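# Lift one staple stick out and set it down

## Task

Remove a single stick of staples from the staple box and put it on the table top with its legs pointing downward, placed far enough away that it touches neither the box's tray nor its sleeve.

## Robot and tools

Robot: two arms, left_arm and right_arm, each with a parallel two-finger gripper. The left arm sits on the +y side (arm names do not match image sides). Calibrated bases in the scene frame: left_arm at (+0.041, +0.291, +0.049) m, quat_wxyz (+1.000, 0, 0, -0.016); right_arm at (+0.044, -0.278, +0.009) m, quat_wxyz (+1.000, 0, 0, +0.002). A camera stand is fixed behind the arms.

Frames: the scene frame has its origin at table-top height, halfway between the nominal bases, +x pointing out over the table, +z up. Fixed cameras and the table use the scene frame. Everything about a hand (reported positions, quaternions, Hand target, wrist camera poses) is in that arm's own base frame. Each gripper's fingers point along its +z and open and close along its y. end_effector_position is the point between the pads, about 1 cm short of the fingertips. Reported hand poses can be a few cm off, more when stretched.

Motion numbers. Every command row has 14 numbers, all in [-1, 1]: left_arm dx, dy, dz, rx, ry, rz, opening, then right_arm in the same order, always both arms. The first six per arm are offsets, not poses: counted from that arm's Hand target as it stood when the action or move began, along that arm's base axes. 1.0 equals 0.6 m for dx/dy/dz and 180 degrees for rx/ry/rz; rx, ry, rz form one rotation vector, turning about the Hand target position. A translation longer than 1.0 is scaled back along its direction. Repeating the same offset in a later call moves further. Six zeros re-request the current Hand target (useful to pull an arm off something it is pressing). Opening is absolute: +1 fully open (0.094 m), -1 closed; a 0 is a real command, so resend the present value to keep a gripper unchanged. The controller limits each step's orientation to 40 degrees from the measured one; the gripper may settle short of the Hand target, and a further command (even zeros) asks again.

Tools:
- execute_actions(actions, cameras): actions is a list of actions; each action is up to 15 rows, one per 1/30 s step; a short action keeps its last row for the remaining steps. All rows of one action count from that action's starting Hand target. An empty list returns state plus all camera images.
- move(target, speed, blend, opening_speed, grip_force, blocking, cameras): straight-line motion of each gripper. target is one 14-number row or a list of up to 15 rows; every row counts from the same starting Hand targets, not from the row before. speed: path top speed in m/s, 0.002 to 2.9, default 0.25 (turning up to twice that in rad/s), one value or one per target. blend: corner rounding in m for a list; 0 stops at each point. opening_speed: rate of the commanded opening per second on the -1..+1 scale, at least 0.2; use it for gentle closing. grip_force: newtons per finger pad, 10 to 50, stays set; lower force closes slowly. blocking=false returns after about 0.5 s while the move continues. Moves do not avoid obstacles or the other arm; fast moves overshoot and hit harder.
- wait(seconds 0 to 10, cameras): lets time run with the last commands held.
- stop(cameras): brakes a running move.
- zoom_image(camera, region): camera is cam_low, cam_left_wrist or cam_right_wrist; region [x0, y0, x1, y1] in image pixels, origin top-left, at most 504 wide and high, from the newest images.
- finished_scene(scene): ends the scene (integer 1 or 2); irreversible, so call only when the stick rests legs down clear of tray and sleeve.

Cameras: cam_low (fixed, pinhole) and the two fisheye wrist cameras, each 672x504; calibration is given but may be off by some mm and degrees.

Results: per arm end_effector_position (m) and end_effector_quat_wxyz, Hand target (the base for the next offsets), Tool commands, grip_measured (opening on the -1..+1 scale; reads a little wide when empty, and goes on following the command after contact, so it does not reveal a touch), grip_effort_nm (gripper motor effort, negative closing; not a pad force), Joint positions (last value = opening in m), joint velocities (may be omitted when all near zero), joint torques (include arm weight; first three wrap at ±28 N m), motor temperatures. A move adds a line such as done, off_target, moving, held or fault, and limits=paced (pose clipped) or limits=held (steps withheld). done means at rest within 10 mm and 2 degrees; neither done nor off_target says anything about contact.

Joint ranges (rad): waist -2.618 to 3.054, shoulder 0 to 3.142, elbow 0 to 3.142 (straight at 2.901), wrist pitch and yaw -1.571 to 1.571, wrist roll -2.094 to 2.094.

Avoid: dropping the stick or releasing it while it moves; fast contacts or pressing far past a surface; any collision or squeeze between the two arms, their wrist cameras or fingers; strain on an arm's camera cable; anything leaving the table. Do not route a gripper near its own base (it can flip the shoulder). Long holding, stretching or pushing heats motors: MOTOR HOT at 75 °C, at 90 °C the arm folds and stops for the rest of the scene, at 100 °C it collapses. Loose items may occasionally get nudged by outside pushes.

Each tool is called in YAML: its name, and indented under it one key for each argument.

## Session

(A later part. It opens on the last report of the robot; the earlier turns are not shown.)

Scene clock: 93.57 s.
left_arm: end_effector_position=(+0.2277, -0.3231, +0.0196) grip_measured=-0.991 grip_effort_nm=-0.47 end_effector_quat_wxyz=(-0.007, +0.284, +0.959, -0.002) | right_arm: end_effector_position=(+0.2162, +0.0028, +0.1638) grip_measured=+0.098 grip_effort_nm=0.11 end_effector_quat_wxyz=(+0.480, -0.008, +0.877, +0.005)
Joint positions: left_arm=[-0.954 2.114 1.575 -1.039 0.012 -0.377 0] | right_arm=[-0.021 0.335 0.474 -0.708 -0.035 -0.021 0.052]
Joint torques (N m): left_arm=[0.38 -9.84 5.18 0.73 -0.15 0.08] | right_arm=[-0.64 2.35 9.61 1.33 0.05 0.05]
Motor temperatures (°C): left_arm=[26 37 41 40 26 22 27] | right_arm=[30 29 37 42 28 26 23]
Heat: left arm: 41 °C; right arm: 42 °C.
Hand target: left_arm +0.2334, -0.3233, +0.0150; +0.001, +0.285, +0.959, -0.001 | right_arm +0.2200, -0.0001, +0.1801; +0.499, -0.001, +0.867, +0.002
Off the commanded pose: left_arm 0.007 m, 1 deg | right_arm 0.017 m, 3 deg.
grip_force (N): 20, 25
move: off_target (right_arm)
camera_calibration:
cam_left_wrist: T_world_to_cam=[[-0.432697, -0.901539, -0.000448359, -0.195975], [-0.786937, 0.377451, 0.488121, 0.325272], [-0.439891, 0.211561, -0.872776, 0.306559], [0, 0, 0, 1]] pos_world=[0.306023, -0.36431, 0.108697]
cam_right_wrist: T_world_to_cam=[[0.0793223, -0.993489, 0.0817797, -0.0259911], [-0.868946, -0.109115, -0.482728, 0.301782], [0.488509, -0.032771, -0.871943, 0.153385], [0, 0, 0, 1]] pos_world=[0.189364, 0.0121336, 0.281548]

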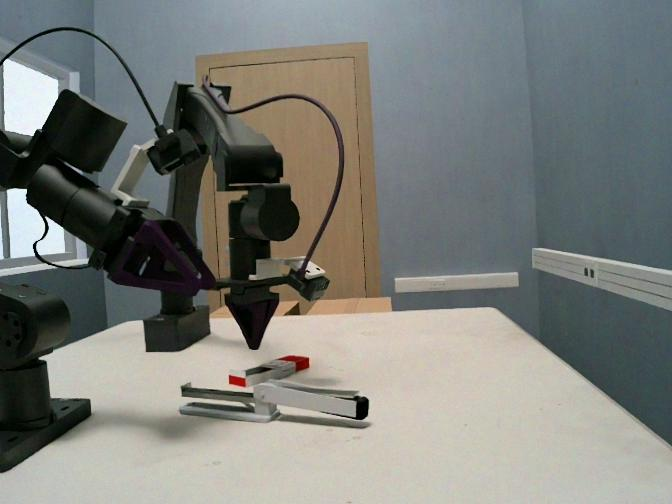

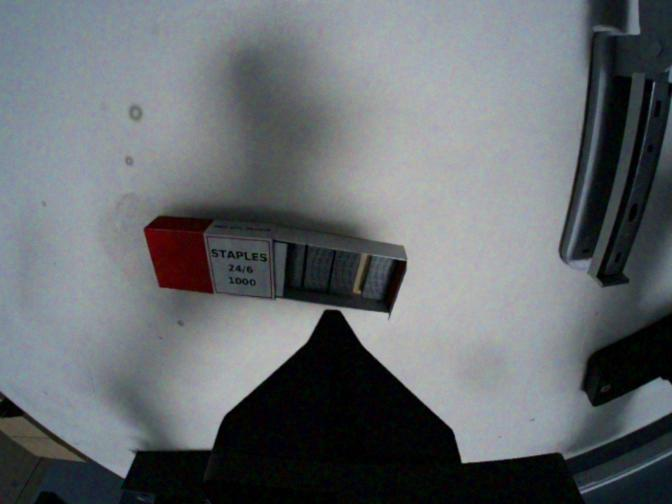

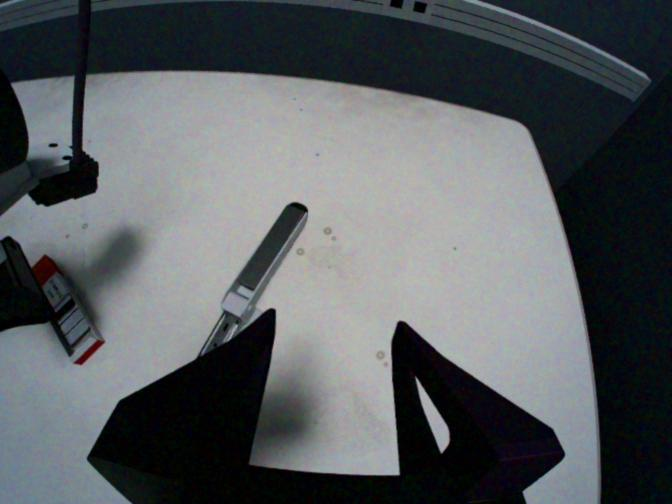

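move:
  target: [0.0007, 0.0143, -0.051, 0, 0, 0, -1.0, 0, 0, 0, 0, 0, 0, 0.1]
  speed: 0.06
  cameras: ["all"]

zoom_image:
  camera: "cam_left_wrist"
  region: [240, 210, 430, 360]

zoom_image:
  camera: "cam_low"
  region: [200, 310, 330, 400]

Scene clock: 95.37 s.
left_arm: end_effector_position=(+0.2281, -0.3152, -0.0102) grip_measured=-0.991 grip_effort_nm=-0.47 end_effector_quat_wxyz=(-0.006, +0.285, +0.959, -0.003) | right_arm: end_effector_position=(+0.2162, +0.0028, +0.1638) grip_measured=+0.098 grip_effort_nm=0.12 end_effector_quat_wxyz=(+0.480, -0.008, +0.877, +0.005)
Joint positions: left_arm=[-0.941 2.131 1.475 -0.922 0.012 -0.364 0] | right_arm=[-0.021 0.335 0.474 -0.708 -0.035 -0.021 0.052]
Joint torques (N m): left_arm=[0.47 -9.58 4.93 0.74 -0.15 0.08] | right_arm=[-0.64 2.35 9.59 1.33 0.05 0.05]
Heat: left arm: 41 °C; right arm: 42 °C.
Hand target: left_arm +0.2338, -0.3146, -0.0156; +0.001, +0.285, +0.959, +0.000 | right_arm +0.2200, -0.0001, +0.1801; +0.499, -0.001, +0.867, +0.002
Off the commanded pose: left_arm 0.008 m, 1 deg | right_arm 0.017 m, 3 deg.
grip_force (N): 20, 25
move: off_target (right_arm)
camera_calibration:
cam_left_wrist: T_world_to_cam=[[-0.433401, -0.901201, 0.0000093919, -0.188304], [-0.787102, 0.378534, 0.487014, 0.337585], [-0.438901, 0.211065, -0.873394, 0.278691], [0, 0, 0, 1]] pos_world=[0.30642, -0.356308, 0.079]
cam_right_wrist: T_world_to_cam=[[0.0793223, -0.993489, 0.0817797, -0.0259911], [-0.868946, -0.109115, -0.482728, 0.301782], [0.488509, -0.032771, -0.871943, 0.153385], [0, 0, 0, 1]] pos_world=[0.189364, 0.0121336, 0.281548]

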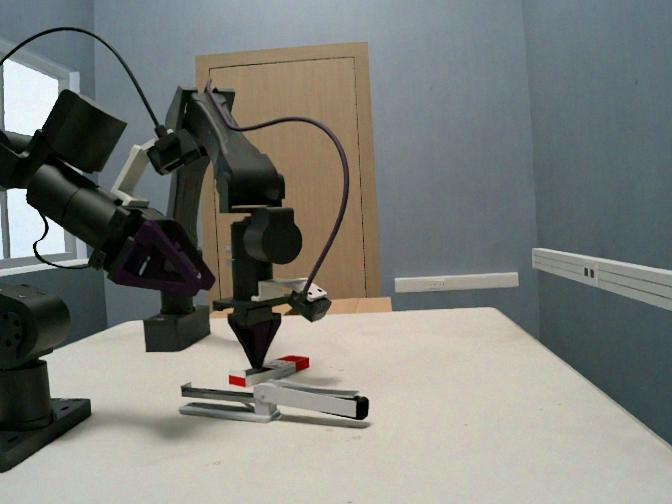

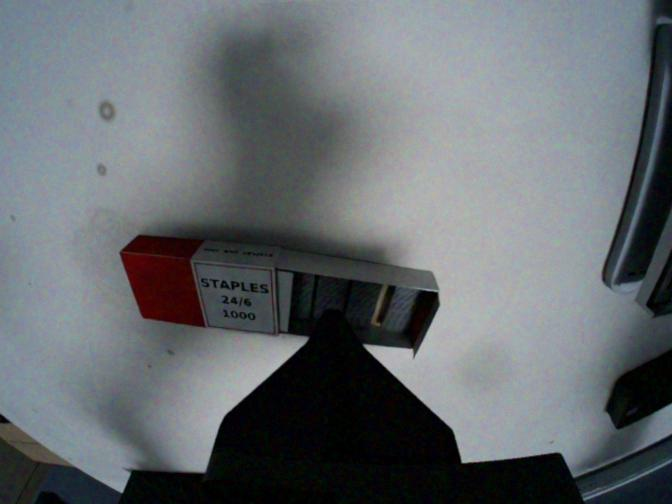

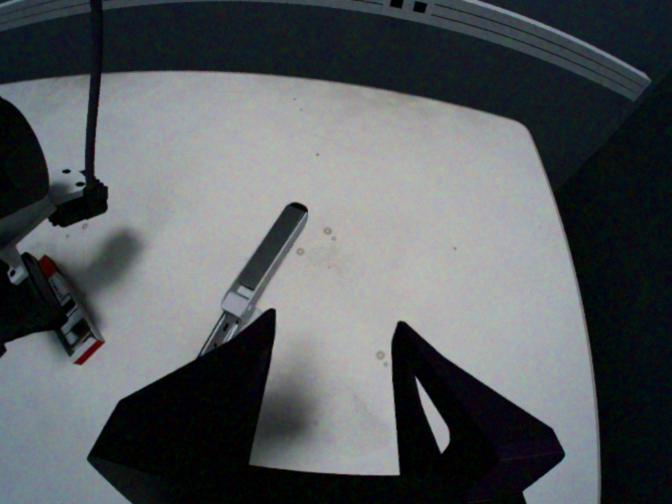

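Scaled by 2.653 from the camera's 672x504 image, which has a finer 960x720 frame.

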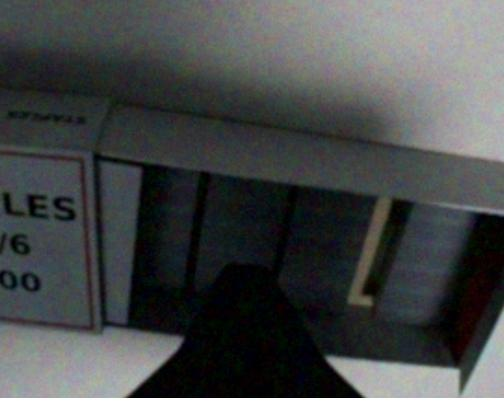

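Scaled by 3.877 from the camera's 672x504 image, which has a finer 960x720 frame.

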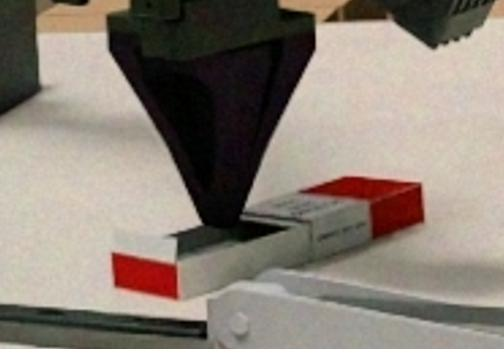

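move:
  target: [0, 0, -0.0125, 0, 0, 0, -1.0, 0, 0, 0, 0, 0, 0, 0.1]
  speed: 0.02

move:
  target: [0, 0, -0.0042, 0, 0, 0, -1.0, 0, 0, 0, 0, 0, 0, 0.1]
  speed: 0.02
  cameras: ["cam_low", "cam_left_wrist"]

zoom_image:
  camera: "cam_left_wrist"
  region: [240, 210, 430, 360]

Scene clock: 96.77 s.
left_arm: end_effector_position=(+0.2285, -0.3158, -0.0168) grip_measured=-0.991 grip_effort_nm=-0.47 end_effector_quat_wxyz=(-0.005, +0.285, +0.959, -0.003) | right_arm: end_effector_position=(+0.2162, +0.0028, +0.1638) grip_measured=+0.098 grip_effort_nm=0.11 end_effector_quat_wxyz=(+0.480, -0.008, +0.877, +0.005)
Joint positions: left_arm=[-0.941 2.141 1.463 -0.897 0.012 -0.364 0] | right_arm=[-0.021 0.335 0.474 -0.708 -0.035 -0.021 0.052]
Joint torques (N m): left_arm=[0.46 -9.46 4.79 0.77 -0.15 0.08] | right_arm=[-0.64 2.33 9.61 1.32 0.04 0.05]
Heat: left arm: 41 °C; right arm: 42 °C.
Hand target: left_arm +0.2338, -0.3146, -0.0230; +0.001, +0.284, +0.959, +0.000 | right_arm +0.2200, -0.0001, +0.1801; +0.499, -0.001, +0.867, +0.002
Off the commanded pose: left_arm 0.008 m, 1 deg | right_arm 0.017 m, 3 deg.
grip_force (N): 20, 25
move: off_target (right_arm)

Scene clock: 97.50 s.
left_arm: end_effector_position=(+0.2298, -0.3175, -0.0168) grip_measured=-0.991 grip_effort_nm=-0.47 end_effector_quat_wxyz=(-0.002, +0.285, +0.959, -0.006) | right_arm: end_effector_position=(+0.2162, +0.0028, +0.1638) grip_measured=+0.098 grip_effort_nm=0.12 end_effector_quat_wxyz=(+0.480, -0.008, +0.877, +0.005)
Joint positions: left_arm=[-0.941 2.141 1.463 -0.888 0.012 -0.364 0] | right_arm=[-0.021 0.335 0.474 -0.708 -0.035 -0.021 0.052]
Joint torques (N m): left_arm=[0.47 -9.13 4.49 0.77 -0.15 0.08] | right_arm=[-0.64 2.35 9.62 1.33 0.04 0.05]
Heat: left arm: 41 °C; right arm: 42 °C.
Hand target: left_arm +0.2339, -0.3146, -0.0255; +0.001, +0.284, +0.959, +0.000 | right_arm +0.2200, -0.0001, +0.1801; +0.499, -0.001, +0.867, +0.002
Off the commanded pose: left_arm 0.010 m, 1 deg | right_arm 0.017 m, 3 deg.
grip_force (N): 20, 25
move: off_target (right_arm)
camera_calibration:
cam_left_wrist: T_world_to_cam=[[-0.433351, -0.901209, 0.00538684, -0.189623], [-0.790398, 0.382925, 0.478162, 0.34492], [-0.432987, 0.202954, -0.878255, 0.270113], [0, 0, 0, 1]] pos_world=[0.307406, -0.357789, 0.0733223]
Images, in order (width x height): cam_low 672x504, cam_left_wrist 672x504.

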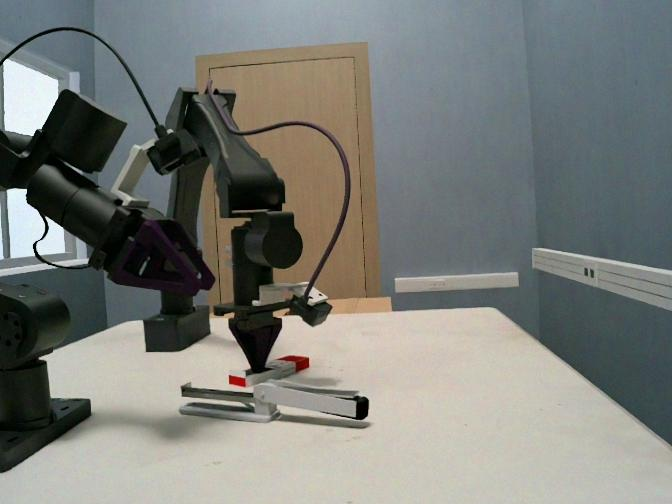

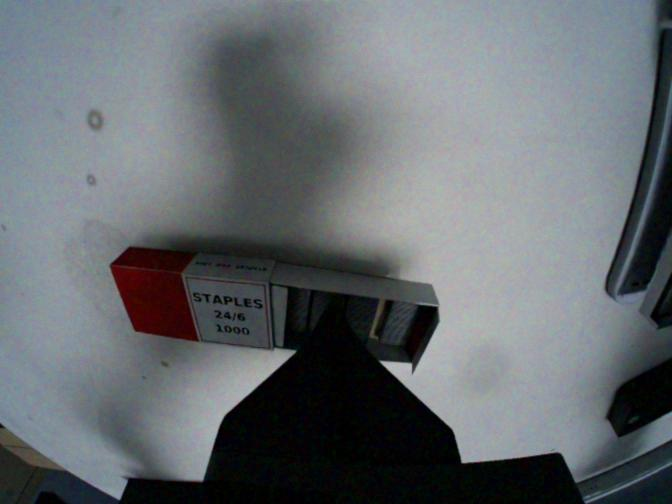

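Scaled by 2.653 from the camera's 672x504 image, which has a finer 960x720 frame.

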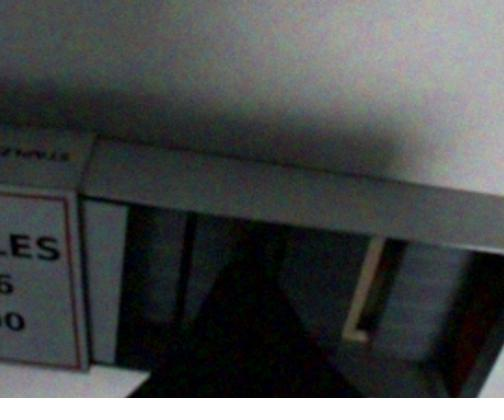

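move:
  target: [0.0108, 0.0168, -0.003, 0, 0, 0, -1.0, 0, 0, 0, 0, 0, 0, 0.1]
  speed: 0.02
  cameras: ["cam_low", "cam_left_wrist"]

zoom_image:
  camera: "cam_left_wrist"
  region: [240, 210, 430, 360]

Scene clock: 99.73 s.
left_arm: end_effector_position=(+0.2347, -0.3096, -0.0202) grip_measured=-0.991 grip_effort_nm=-0.47 end_effector_quat_wxyz=(-0.005, +0.287, +0.958, -0.005) | right_arm: end_effector_position=(+0.2162, +0.0028, +0.1638) grip_measured=+0.098 grip_effort_nm=0.11 end_effector_quat_wxyz=(+0.480, -0.008, +0.877, +0.005)
Joint positions: left_arm=[-0.918 2.141 1.448 -0.88 0.015 -0.336 0] | right_arm=[-0.021 0.335 0.474 -0.708 -0.035 -0.021 0.052]
Joint torques (N m): left_arm=[0.9 -9.94 3.77 0.82 -0.18 0.09] | right_arm=[-0.64 2.36 9.62 1.32 0.05 0.06]
Heat: left arm: 41 °C; right arm: 42 °C.
Hand target: left_arm +0.2404, -0.3045, -0.0273; +0.001, +0.284, +0.959, +0.000 | right_arm +0.2200, -0.0001, +0.1801; +0.499, -0.001, +0.867, +0.002
Off the commanded pose: left_arm 0.010 m, 1 deg | right_arm 0.017 m, 3 deg.
grip_force (N): 20, 25
move: off_target (right_arm)
camera_calibration:
cam_left_wrist: T_world_to_cam=[[-0.437471, -0.899218, 0.00507619, -0.178772], [-0.785569, 0.384915, 0.484482, 0.347156], [-0.437609, 0.207959, -0.874787, 0.270344], [0, 0, 0, 1]] pos_world=[0.312812, -0.350601, 0.0692098]
Images, in order (width x height): cam_low 672x504, cam_left_wrist 672x504.

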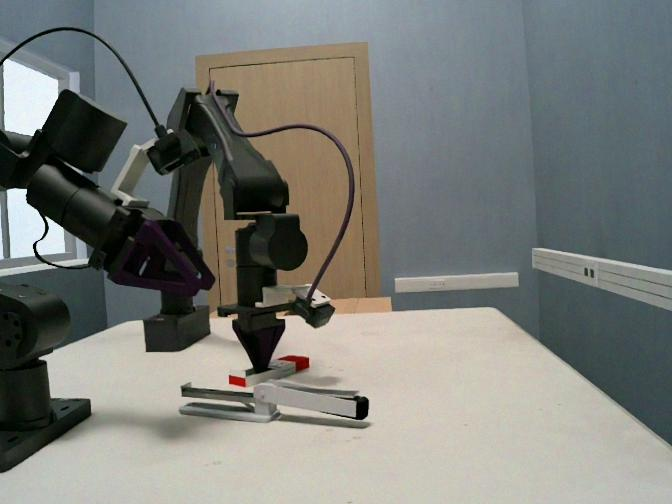

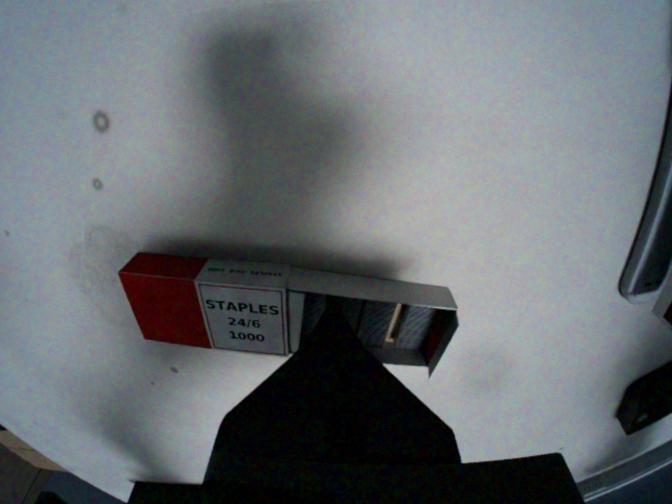

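Scaled by 2.653 from the camera's 672x504 image, which has a finer 960x720 frame.

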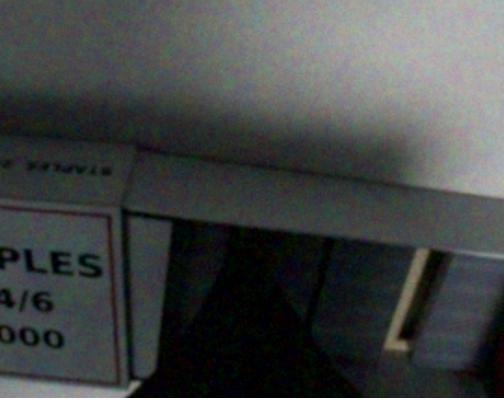

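move:
  target: [0, 0, 0.035, 0, 0, 0, -1.0, 0, 0, 0, 0, 0, 0, 0.1]
  speed: 0.05
  cameras: ["cam_left_wrist"]

zoom_image:
  camera: "cam_left_wrist"
  region: [260, 200, 450, 340]

Scene clock: 101.03 s.
left_arm: end_effector_position=(+0.2329, -0.3049, -0.0202) grip_measured=-0.991 grip_effort_nm=-0.46 end_effector_quat_wxyz=(-0.013, +0.285, +0.958, +0.001) | right_arm: end_effector_position=(+0.2162, +0.0028, +0.1638) grip_measured=+0.098 grip_effort_nm=0.12 end_effector_quat_wxyz=(+0.480, -0.008, +0.877, +0.005)
Joint positions: left_arm=[-0.914 2.141 1.448 -0.899 0.015 -0.335 0] | right_arm=[-0.021 0.335 0.474 -0.708 -0.035 -0.021 0.052]
Joint torques (N m): left_arm=[0.64 -12.82 6.3 0.28 -0.17 0.08] | right_arm=[-0.62 2.35 9.59 1.32 0.04 0.06]
Heat: left arm: 41 °C; right arm: 42 °C.
Hand target: left_arm +0.2404, -0.3044, -0.0064; +0.000, +0.284, +0.959, +0.000 | right_arm +0.2200, -0.0001, +0.1801; +0.499, -0.001, +0.867, +0.002
Off the commanded pose: left_arm 0.016 m, 2 deg | right_arm 0.017 m, 3 deg.
grip_force (N): 20, 25
move: off_target (left_arm, right_arm)
camera_calibration:
cam_left_wrist: T_world_to_cam=[[-0.435066, -0.90039, -0.00394565, -0.176438], [-0.780907, 0.375143, 0.499452, 0.340012], [-0.448221, 0.220375, -0.866333, 0.275053], [0, 0, 0, 1]] pos_world=[0.31204, -0.347031, 0.0677716]
Images, in order (width x height): cam_left_wrist 672x504.

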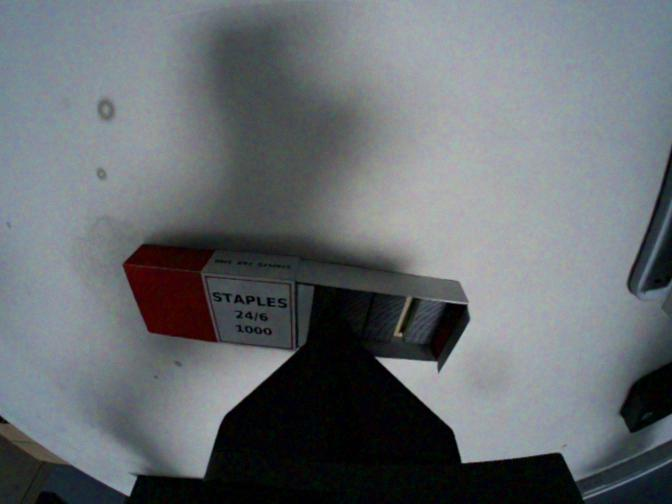

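Scaled by 2.653 from the camera's 672x504 image, which has a finer 960x720 frame.

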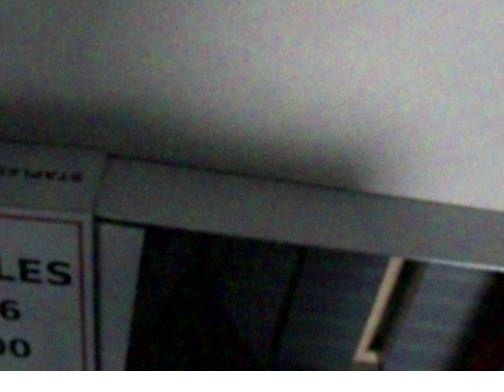

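move:
  target: [0, 0, 0.05, 0, 0, 0, -1.0, 0, 0, 0, 0, 0, 0, 0.1]
  speed: 0.05
  cameras: ["cam_left_wrist"]

zoom_image:
  camera: "cam_left_wrist"
  region: [260, 200, 450, 340]

Scene clock: 102.50 s.
left_arm: end_effector_position=(+0.2276, -0.2974, -0.0005) grip_measured=-0.991 grip_effort_nm=-0.47 end_effector_quat_wxyz=(-0.030, +0.285, +0.958, +0.014) | right_arm: end_effector_position=(+0.2162, +0.0028, +0.1638) grip_measured=+0.098 grip_effort_nm=0.11 end_effector_quat_wxyz=(+0.480, -0.008, +0.877, +0.005)
Joint positions: left_arm=[-0.914 2.118 1.493 -1.012 0.012 -0.335 0] | right_arm=[-0.021 0.335 0.474 -0.708 -0.035 -0.021 0.052]
Joint torques (N m): left_arm=[0.61 -14.52 7.61 0.27 -0.16 0.07] | right_arm=[-0.64 2.36 9.61 1.33 0.05 0.05]
Heat: left arm: 41 °C; right arm: 42 °C.
Hand target: left_arm +0.2404, -0.3045, +0.0237; +0.001, +0.284, +0.959, -0.001 | right_arm +0.2200, -0.0001, +0.1801; +0.499, -0.001, +0.867, +0.002
Off the commanded pose: left_arm 0.028 m, 4 deg | right_arm 0.017 m, 3 deg.
grip_force (N): 20, 25
move: off_target (left_arm, right_arm)
camera_calibration:
cam_left_wrist: T_world_to_cam=[[-0.435512, -0.899818, -0.0256179, -0.171607], [-0.767986, 0.356558, 0.532037, 0.314754], [-0.469602, 0.251383, -0.846333, 0.302173], [0, 0, 0, 1]] pos_world=[0.308891, -0.342604, 0.0838821]
Images, in order (width x height): cam_left_wrist 672x504.

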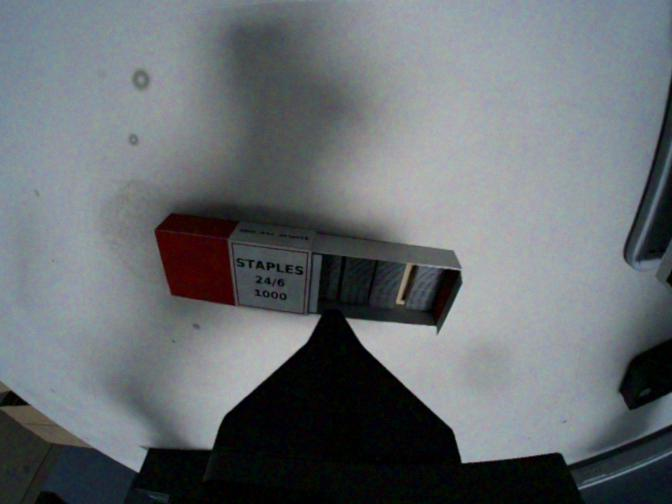

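Scaled by 2.653 from the camera's 672x504 image, which has a finer 960x720 frame.

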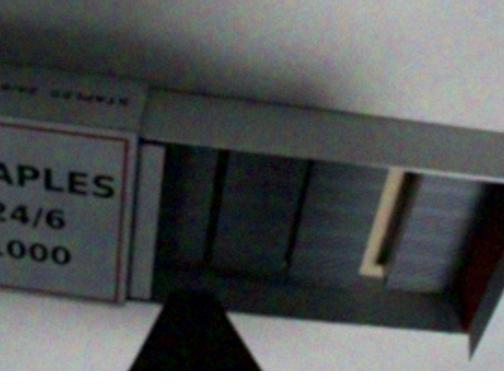

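move:
  target: [-0.0157, -0.0125, 0.0522, 0, 0, 0, -1.0, 0, 0, 0, 0, 0, 0, 0.1]
  speed: 0.08
  cameras: ["cam_left_wrist", "cam_low"]

zoom_image:
  camera: "cam_left_wrist"
  region: [260, 180, 450, 320]

Scene clock: 105.73 s.
left_arm: end_effector_position=(+0.2245, -0.3028, +0.0310) grip_measured=-0.991 grip_effort_nm=-0.47 end_effector_quat_wxyz=(-0.029, +0.284, +0.958, +0.014) | right_arm: end_effector_position=(+0.2162, +0.0028, +0.1638) grip_measured=+0.098 grip_effort_nm=0.11 end_effector_quat_wxyz=(+0.480, -0.008, +0.877, +0.005)
Joint positions: left_arm=[-0.93 2.087 1.577 -1.125 0.012 -0.352 0] | right_arm=[-0.021 0.335 0.474 -0.708 -0.035 -0.021 0.052]
Joint torques (N m): left_arm=[-0.61 -14.31 7.84 0.27 -0.15 -0.07] | right_arm=[-0.62 2.36 9.61 1.33 0.05 0.05]
Heat: left arm: 41 °C; right arm: 42 °C.
Hand target: left_arm +0.2308, -0.3120, +0.0550; +0.000, +0.284, +0.959, +0.000 | right_arm +0.2200, -0.0001, +0.1801; +0.499, -0.001, +0.867, +0.002
Off the commanded pose: left_arm 0.026 m, 4 deg | right_arm 0.017 m, 3 deg.
grip_force (N): 20, 25
move: off_target (left_arm, right_arm)
camera_calibration:
cam_left_wrist: T_world_to_cam=[[-0.433839, -0.900615, -0.0259937, -0.177659], [-0.769542, 0.355386, 0.530572, 0.297685], [-0.468604, 0.250186, -0.847241, 0.328178], [0, 0, 0, 1]] pos_world=[0.305791, -0.347901, 0.115485]
Images, in order (width x height): cam_low 672x504, cam_left_wrist 672x504.

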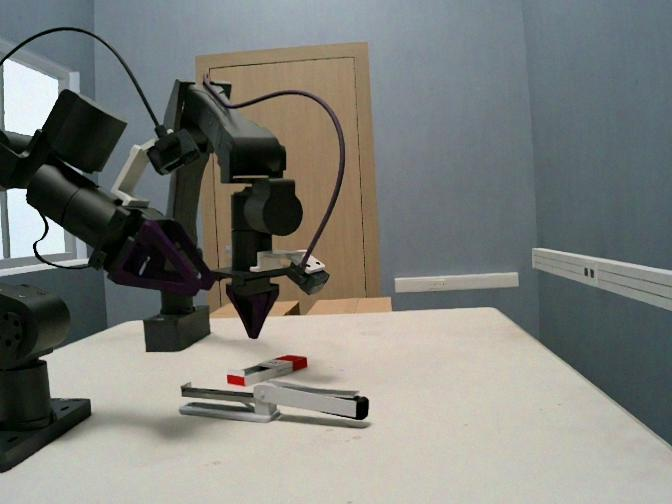

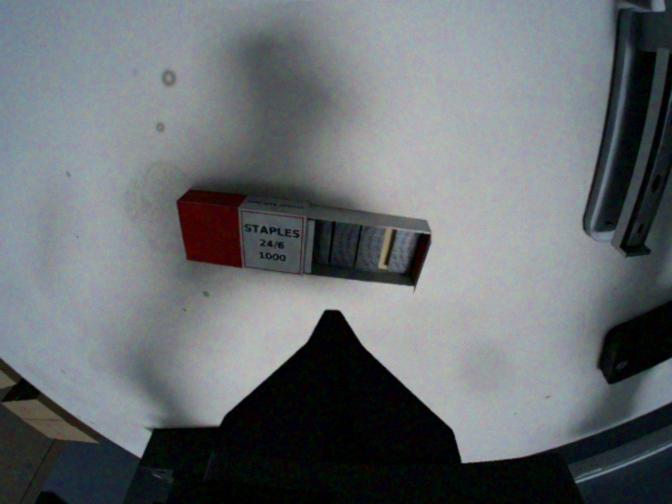

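Scaled by 2.653 from the camera's 672x504 image, which has a finer 960x720 frame.

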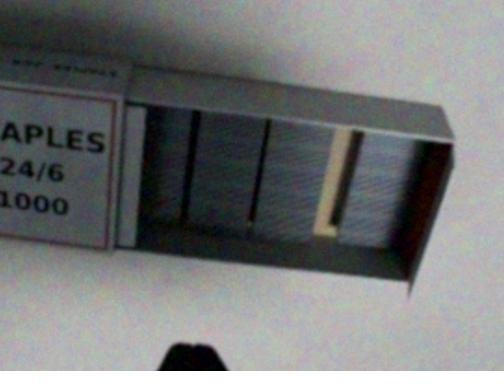

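move:
  target: [0.0003, 0.007, -0.1217, 0, 0, 0, -1.0, 0, 0, 0, 0, 0, 0, 0.1]
  speed: 0.06
  cameras: ["cam_left_wrist"]

zoom_image:
  camera: "cam_left_wrist"
  region: [260, 200, 450, 340]

Scene clock: 108.00 s.
left_arm: end_effector_position=(+0.2275, -0.3068, -0.0131) grip_measured=-0.991 grip_effort_nm=-0.47 end_effector_quat_wxyz=(-0.007, +0.285, +0.959, -0.003) | right_arm: end_effector_position=(+0.2162, +0.0028, +0.1638) grip_measured=+0.098 grip_effort_nm=0.11 end_effector_quat_wxyz=(+0.480, -0.008, +0.877, +0.005)
Joint positions: left_arm=[-0.93 2.112 1.431 -0.898 0.012 -0.352 0] | right_arm=[-0.021 0.335 0.474 -0.708 -0.035 -0.021 0.052]
Joint torques (N m): left_arm=[-0.06 -9.42 4.9 0.74 -0.15 0] | right_arm=[-0.64 2.35 9.61 1.32 0.04 0.05]
Heat: left arm: 41 °C; right arm: 42 °C.
Hand target: left_arm +0.2311, -0.3078, -0.0181; +0.000, +0.284, +0.959, -0.001 | right_arm +0.2200, -0.0001, +0.1801; +0.499, -0.001, +0.867, +0.002
Off the commanded pose: left_arm 0.006 m, 1 deg | right_arm 0.017 m, 3 deg.
grip_force (N): 20, 25
move: off_target (right_arm)
camera_calibration:
cam_left_wrist: T_world_to_cam=[[-0.433412, -0.901196, 0.000157477, -0.180999], [-0.786705, 0.378435, 0.487732, 0.335186], [-0.439601, 0.211265, -0.872994, 0.274287], [0, 0, 0, 1]] pos_world=[0.305822, -0.347909, 0.0759988]
Images, in order (width x height): cam_left_wrist 672x504.

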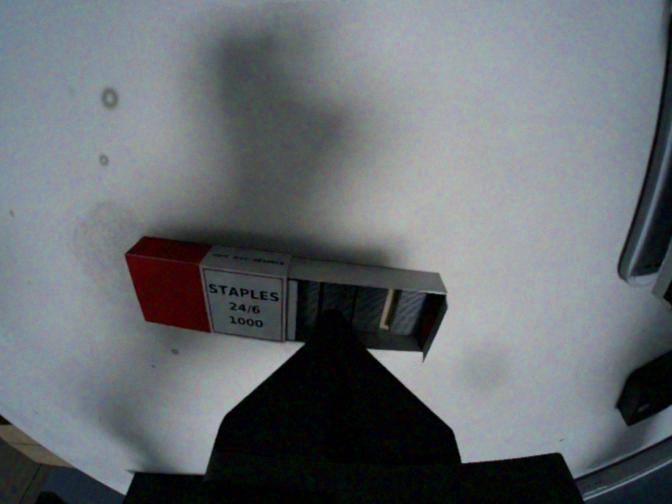

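Scaled by 2.653 from the camera's 672x504 image, which has a finer 960x720 frame.

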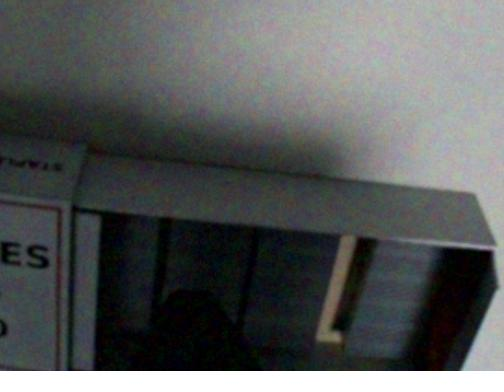

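move:
  target: [0, 0, -0.025, 0, 0, 0, -1.0, 0, 0, 0, 0, 0, 0, 0.1]
  speed: 0.03
  cameras: ["cam_left_wrist"]

zoom_image:
  camera: "cam_left_wrist"
  region: [260, 200, 450, 340]

Scene clock: 108.97 s.
left_arm: end_effector_position=(+0.2283, -0.3077, -0.0203) grip_measured=-0.991 grip_effort_nm=-0.47 end_effector_quat_wxyz=(-0.004, +0.285, +0.959, -0.004) | right_arm: end_effector_position=(+0.2162, +0.0028, +0.1638) grip_measured=+0.098 grip_effort_nm=0.11 end_effector_quat_wxyz=(+0.480, -0.008, +0.877, +0.005)
Joint positions: left_arm=[-0.93 2.123 1.417 -0.868 0.012 -0.352 0] | right_arm=[-0.021 0.335 0.474 -0.708 -0.035 -0.021 0.052]
Joint torques (N m): left_arm=[-0.08 -8.28 4.01 0.97 -0.14 0.01] | right_arm=[-0.62 2.35 9.61 1.32 0.05 0.05]
Heat: left arm: 41 °C; right arm: 42 °C.
Hand target: left_arm +0.2311, -0.3078, -0.0331; +0.001, +0.284, +0.959, +0.000 | right_arm +0.2200, -0.0001, +0.1801; +0.499, -0.001, +0.867, +0.002
Off the commanded pose: left_arm 0.013 m, 1 deg | right_arm 0.017 m, 3 deg.
grip_force (N): 20, 25
move: off_target (left_arm, right_arm)
camera_calibration:
cam_left_wrist: T_world_to_cam=[[-0.433384, -0.901206, 0.00242016, -0.181486], [-0.788562, 0.380512, 0.483095, 0.340673], [-0.436289, 0.207457, -0.875565, 0.266625], [0, 0, 0, 1]] pos_world=[0.306314, -0.3485, 0.06931]
Images, in order (width x height): cam_left_wrist 672x504.

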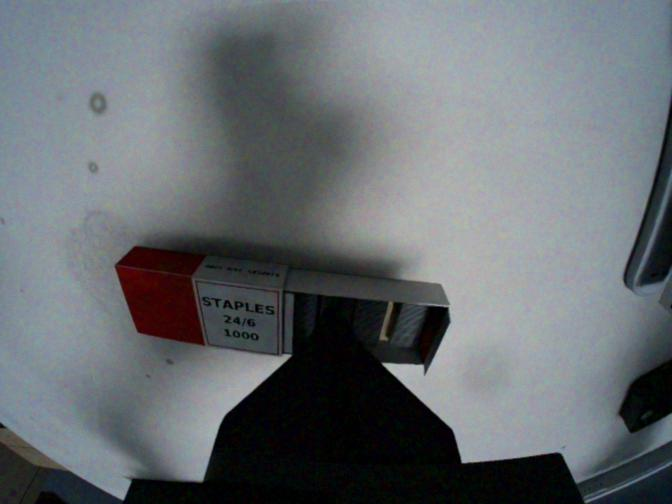

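Scaled by 2.653 from the camera's 672x504 image, which has a finer 960x720 frame.

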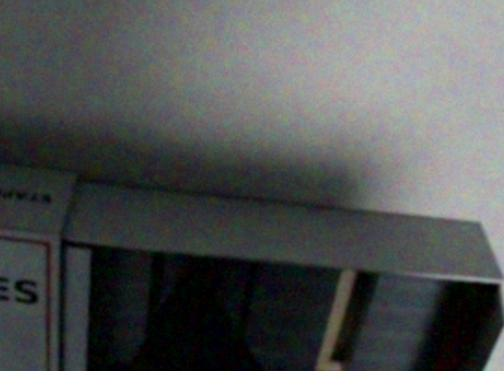

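move:
  target: [0.009, 0.014, -0.003, 0, 0, 0, -1.0, 0, 0, 0, 0, 0, 0, 0.1]
  speed: 0.02
  cameras: ["cam_left_wrist"]

zoom_image:
  camera: "cam_left_wrist"
  region: [260, 200, 450, 340]

Scene clock: 110.10 s.
left_arm: end_effector_position=(+0.2285, -0.3069, -0.0212) grip_measured=-0.991 grip_effort_nm=-0.47 end_effector_quat_wxyz=(-0.009, +0.288, +0.957, -0.010) | right_arm: end_effector_position=(+0.2162, +0.0028, +0.1638) grip_measured=+0.098 grip_effort_nm=0.11 end_effector_quat_wxyz=(+0.480, -0.008, +0.877, +0.005)
Joint positions: left_arm=[-0.921 2.123 1.413 -0.863 0.027 -0.336 0] | right_arm=[-0.021 0.335 0.474 -0.708 -0.035 -0.021 0.052]
Joint torques (N m): left_arm=[1.13 -8.9 2.88 1.05 -0.28 0.08] | right_arm=[-0.62 2.35 9.61 1.33 0.05 0.06]
Heat: left arm: 41 °C; right arm: 42 °C.
Hand target: left_arm +0.2364, -0.2995, -0.0349; +0.000, +0.285, +0.959, -0.001 | right_arm +0.2200, -0.0001, +0.1801; +0.499, -0.001, +0.867, +0.002
Off the commanded pose: left_arm 0.018 m, 2 deg | right_arm 0.017 m, 3 deg.
grip_force (N): 20, 25
move: off_target (left_arm, right_arm)
camera_calibration:
cam_left_wrist: T_world_to_cam=[[-0.440059, -0.897829, 0.0158187, -0.177862], [-0.779942, 0.39089, 0.488769, 0.342256], [-0.445014, 0.20275, -0.87227, 0.266411], [0, 0, 0, 1]] pos_world=[0.307227, -0.347489, 0.0679114]
Images, in order (width x height): cam_left_wrist 672x504.

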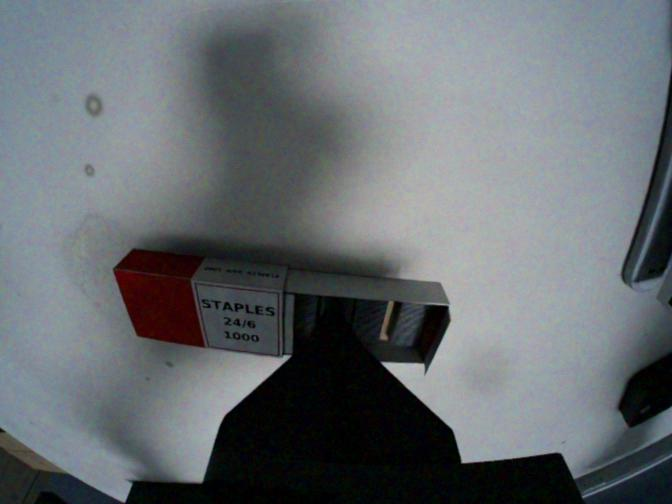

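Scaled by 2.653 from the camera's 672x504 image, which has a finer 960x720 frame.

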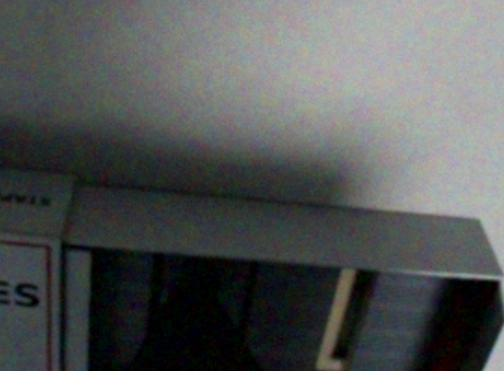

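execute_actions:
  actions: []

Scene clock: 111.23 s.
left_arm: end_effector_position=(+0.2285, -0.3069, -0.0212) grip_measured=-0.991 grip_effort_nm=-0.47 end_effector_quat_wxyz=(-0.009, +0.289, +0.957, -0.010) | right_arm: end_effector_position=(+0.2162, +0.0028, +0.1638) grip_measured=+0.098 grip_effort_nm=0.11 end_effector_quat_wxyz=(+0.480, -0.008, +0.877, +0.005)
Joint positions: left_arm=[-0.921 2.123 1.413 -0.863 0.027 -0.335 0] | right_arm=[-0.021 0.335 0.474 -0.708 -0.035 -0.021 0.052]
Joint velocities: within noise
Joint torques (N m): left_arm=[1.13 -8.9 2.88 1.05 -0.28 0.09] | right_arm=[-0.64 2.35 9.59 1.33 0.05 0.05]
Motor temperatures (°C): left_arm=[26 38 41 40 26 22 27] | right_arm=[30 29 37 42 28 26 23]
Heat: left arm: 41 °C; right arm: 42 °C.
Hand target: left_arm +0.2364, -0.2995, -0.0349; +0.000, +0.285, +0.959, -0.001 | right_arm +0.2200, -0.0001, +0.1801; +0.499, -0.001, +0.867, +0.002
Tool commands: left_gripper/opening=-1.0 right_gripper/opening=+0.1
Off the commanded pose: left_arm 0.018 m, 2 deg | right_arm 0.017 m, 3 deg.
grip_force (N): 20, 25
camera_calibration:
cam_left_wrist: T_world_to_cam=[[-0.440741, -0.897494, 0.0158359, -0.177628], [-0.779663, 0.3915, 0.488725, 0.342424], [-0.444828, 0.203055, -0.872294, 0.266481], [0, 0, 0, 1]] pos_world=[0.307225, -0.34759, 0.0679115]
cam_right_wrist: T_world_to_cam=[[0.0793223, -0.993489, 0.0817797, -0.0259911], [-0.868946, -0.109115, -0.482728, 0.301782], [0.488509, -0.032771, -0.871943, 0.153385], [0, 0, 0, 1]] pos_world=[0.189364, 0.0121336, 0.281548]

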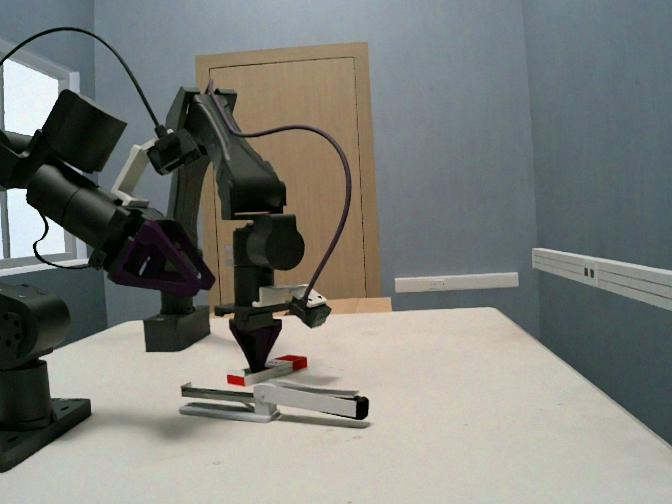

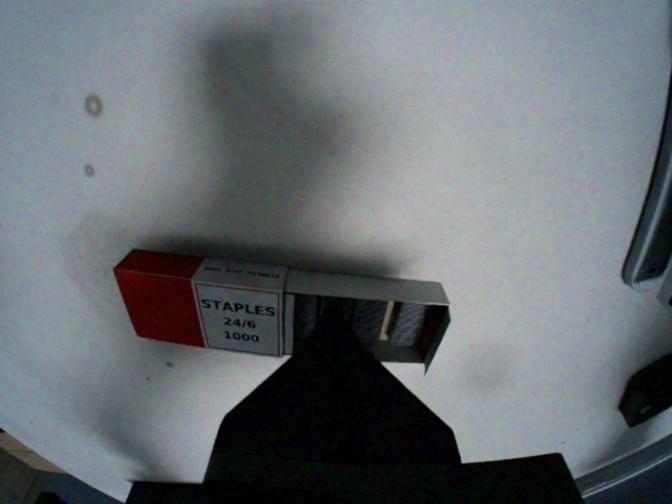

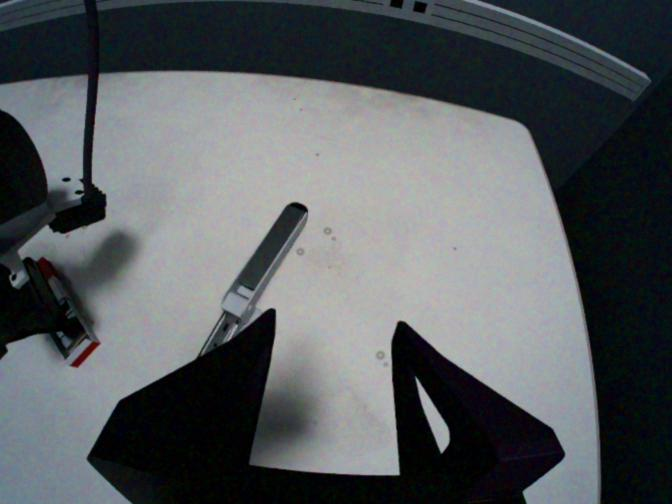

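zoom_image:
  camera: "cam_left_wrist"
  region: [270, 240, 470, 390]

Scaled by 2.520 from the camera's 672x504 image, which has a finer 960x720 frame.

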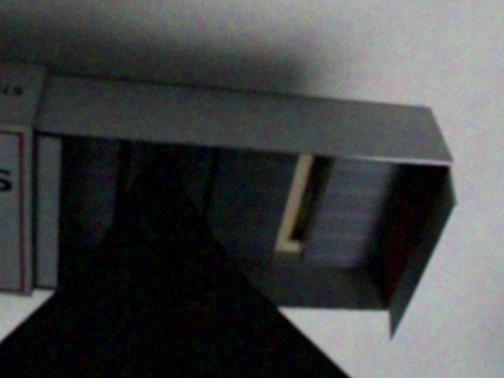

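move:
  target: [0.0108, 0.0168, 0, 0, 0, 0, -1, 0, 0, 0, 0, 0, 0, 0.1]
  speed: 0.03
  cameras: ["cam_left_wrist"]

Scene clock: 116.77 s.
left_arm: end_effector_position=(+0.2358, -0.3010, -0.0215) grip_measured=-0.991 grip_effort_nm=-0.47 end_effector_quat_wxyz=(-0.008, +0.288, +0.958, -0.020) | right_arm: end_effector_position=(+0.2162, +0.0028, +0.1638) grip_measured=+0.098 grip_effort_nm=0.11 end_effector_quat_wxyz=(+0.480, -0.008, +0.877, +0.005)
Joint positions: left_arm=[-0.89 2.112 1.395 -0.844 0.041 -0.306 0] | right_arm=[-0.021 0.335 0.474 -0.708 -0.035 -0.021 0.052]
Joint torques (N m): left_arm=[1.03 -8.96 2.77 0.94 -0.4 0.07] | right_arm=[-0.62 2.35 9.61 1.33 0.04 0.05]
Heat: left arm: 40 °C; right arm: 42 °C.
Hand target: left_arm +0.2430, -0.2892, -0.0350; +0.000, +0.284, +0.959, +0.000 | right_arm +0.2200, -0.0001, +0.1801; +0.499, -0.001, +0.867, +0.002
Off the commanded pose: left_arm 0.019 m, 2 deg | right_arm 0.017 m, 3 deg.
grip_force (N): 20, 25
move: off_target (left_arm, right_arm)
camera_calibration:
cam_left_wrist: T_world_to_cam=[[-0.438669, -0.897997, 0.0342123, -0.169311], [-0.778784, 0.398879, 0.484141, 0.347768], [-0.448403, 0.185733, -0.874321, 0.263762], [0, 0, 0, 1]] pos_world=[0.314836, -0.339747, 0.0680368]
Images, in order (width x height): cam_left_wrist 672x504.

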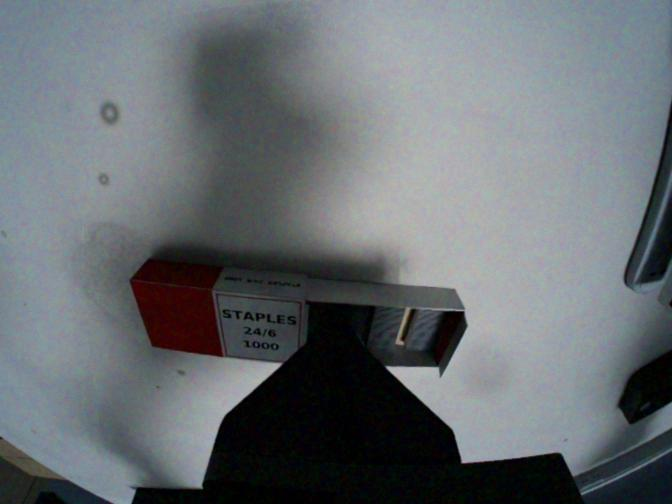

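zoom_image:
  camera: "cam_left_wrist"
  region: [280, 250, 480, 400]

zoom_image:
  camera: "cam_low"
  region: [200, 300, 350, 412]

Scaled by 2.520 from the camera's 672x504 image, which has a finer 960x720 frame.

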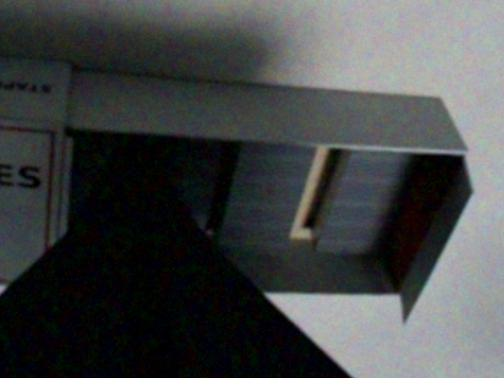

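This scene's latest camera images include none from cam_low. They are from: cam_left_wrist. cam_low's image comes with the result of a call that names it in "cameras".

move:
  target: [-0.02, -0.03, 0.13, 0, 0, 0, -1, 0, 0, 0, 0, 0, 0, 0.1]
  speed: 0.1
  cameras: ["cam_left_wrist", "cam_low"]

zoom_image:
  camera: "cam_left_wrist"
  region: [230, 200, 430, 350]

Scene clock: 118.70 s.
left_arm: end_effector_position=(+0.2240, -0.2983, +0.0205) grip_measured=-0.991 grip_effort_nm=-0.46 end_effector_quat_wxyz=(-0.029, +0.285, +0.958, +0.013) | right_arm: end_effector_position=(+0.2162, +0.0028, +0.1638) grip_measured=+0.098 grip_effort_nm=0.11 end_effector_quat_wxyz=(+0.480, -0.008, +0.877, +0.005)
Joint positions: left_arm=[-0.923 2.081 1.524 -1.076 0.013 -0.345 0] | right_arm=[-0.021 0.335 0.474 -0.708 -0.035 -0.021 0.052]
Joint torques (N m): left_arm=[-0.55 -13.98 7.66 0.28 -0.16 -0.07] | right_arm=[-0.64 2.35 9.61 1.33 0.05 0.05]
Heat: left arm: 40 °C; right arm: 42 °C.
Hand target: left_arm +0.2309, -0.3072, +0.0430; +0.000, +0.284, +0.959, +0.000 | right_arm +0.2200, -0.0001, +0.1801; +0.499, -0.001, +0.867, +0.002
Off the commanded pose: left_arm 0.025 m, 4 deg | right_arm 0.017 m, 3 deg.
grip_force (N): 20, 25
move: off_target (left_arm, right_arm)
camera_calibration:
cam_left_wrist: T_world_to_cam=[[-0.434397, -0.900423, -0.0231906, -0.174008], [-0.769639, 0.357681, 0.528886, 0.302005], [-0.467926, 0.247595, -0.848376, 0.317021], [0, 0, 0, 1]] pos_world=[0.305188, -0.343195, 0.105191]
Images, in order (width x height): cam_low 672x504, cam_left_wrist 672x504.

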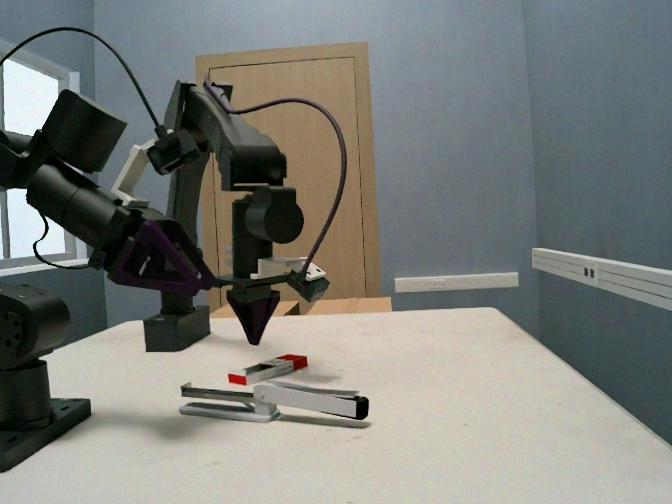

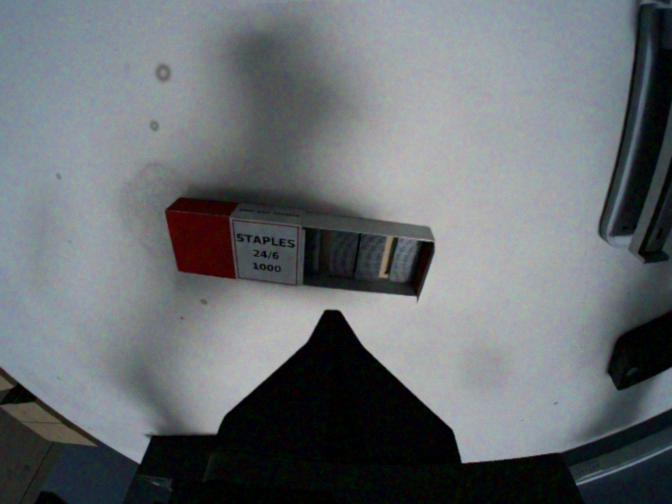

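Scaled by 2.520 from the camera's 672x504 image, which has a finer 960x720 frame.

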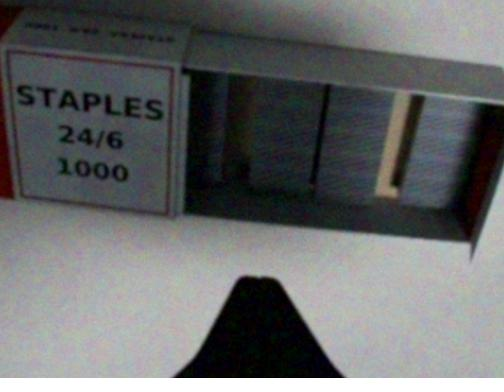

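move:
  target: [0.0013, 0.0077, -0.0683, 0, 0, 0, -1, 0, 0, 0, 0, 0, 0, 0.1]
  speed: 0.08
  cameras: ["cam_left_wrist"]

zoom_image:
  camera: "cam_left_wrist"
  region: [230, 210, 430, 360]

Scene clock: 121.17 s.
left_arm: end_effector_position=(+0.2265, -0.3016, +0.0027) grip_measured=-0.991 grip_effort_nm=-0.47 end_effector_quat_wxyz=(-0.012, +0.285, +0.958, +0.000) | right_arm: end_effector_position=(+0.2162, +0.0028, +0.1638) grip_measured=+0.098 grip_effort_nm=0.12 end_effector_quat_wxyz=(+0.480, -0.008, +0.877, +0.005)
Joint positions: left_arm=[-0.923 2.081 1.451 -0.96 0.013 -0.345 0] | right_arm=[-0.021 0.335 0.474 -0.708 -0.035 -0.021 0.052]
Joint torques (N m): left_arm=[0.17 -10.36 4.83 0.71 -0.16 0.03] | right_arm=[-0.65 2.35 9.62 1.33 0.04 0.05]
Heat: left arm: 40 °C; right arm: 42 °C.
Hand target: left_arm +0.2318, -0.3026, +0.0021; +0.000, +0.284, +0.959, +0.000 | right_arm +0.2200, -0.0001, +0.1801; +0.499, -0.001, +0.867, +0.002
Off the commanded pose: left_arm 0.005 m, 1 deg | right_arm 0.017 m, 3 deg.
grip_force (N): 20, 25
move: off_target (right_arm)
camera_calibration:
cam_left_wrist: T_world_to_cam=[[-0.434051, -0.900877, -0.00438925, -0.176503], [-0.782784, 0.374732, 0.496816, 0.322673], [-0.445925, 0.219079, -0.867845, 0.290328], [0, 0, 0, 1]] pos_world=[0.305436, -0.343528, 0.0908764]
Images, in order (width x height): cam_left_wrist 672x504.

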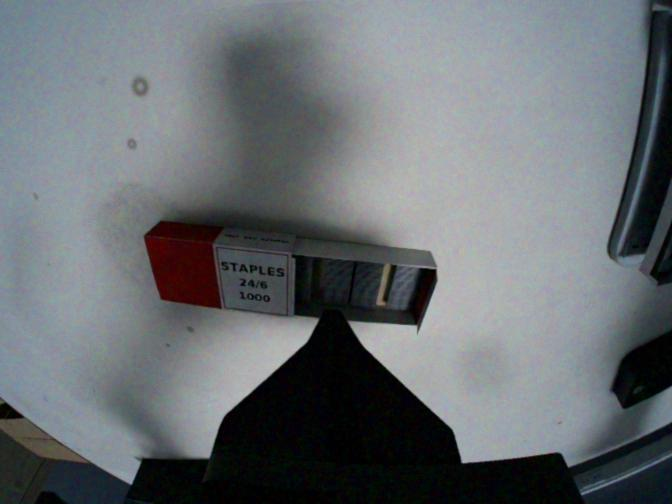

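Scaled by 2.520 from the camera's 672x504 image, which has a finer 960x720 frame.

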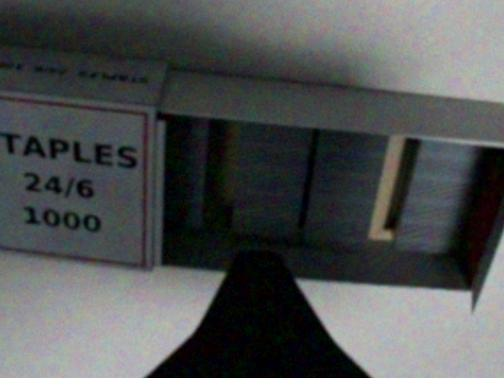

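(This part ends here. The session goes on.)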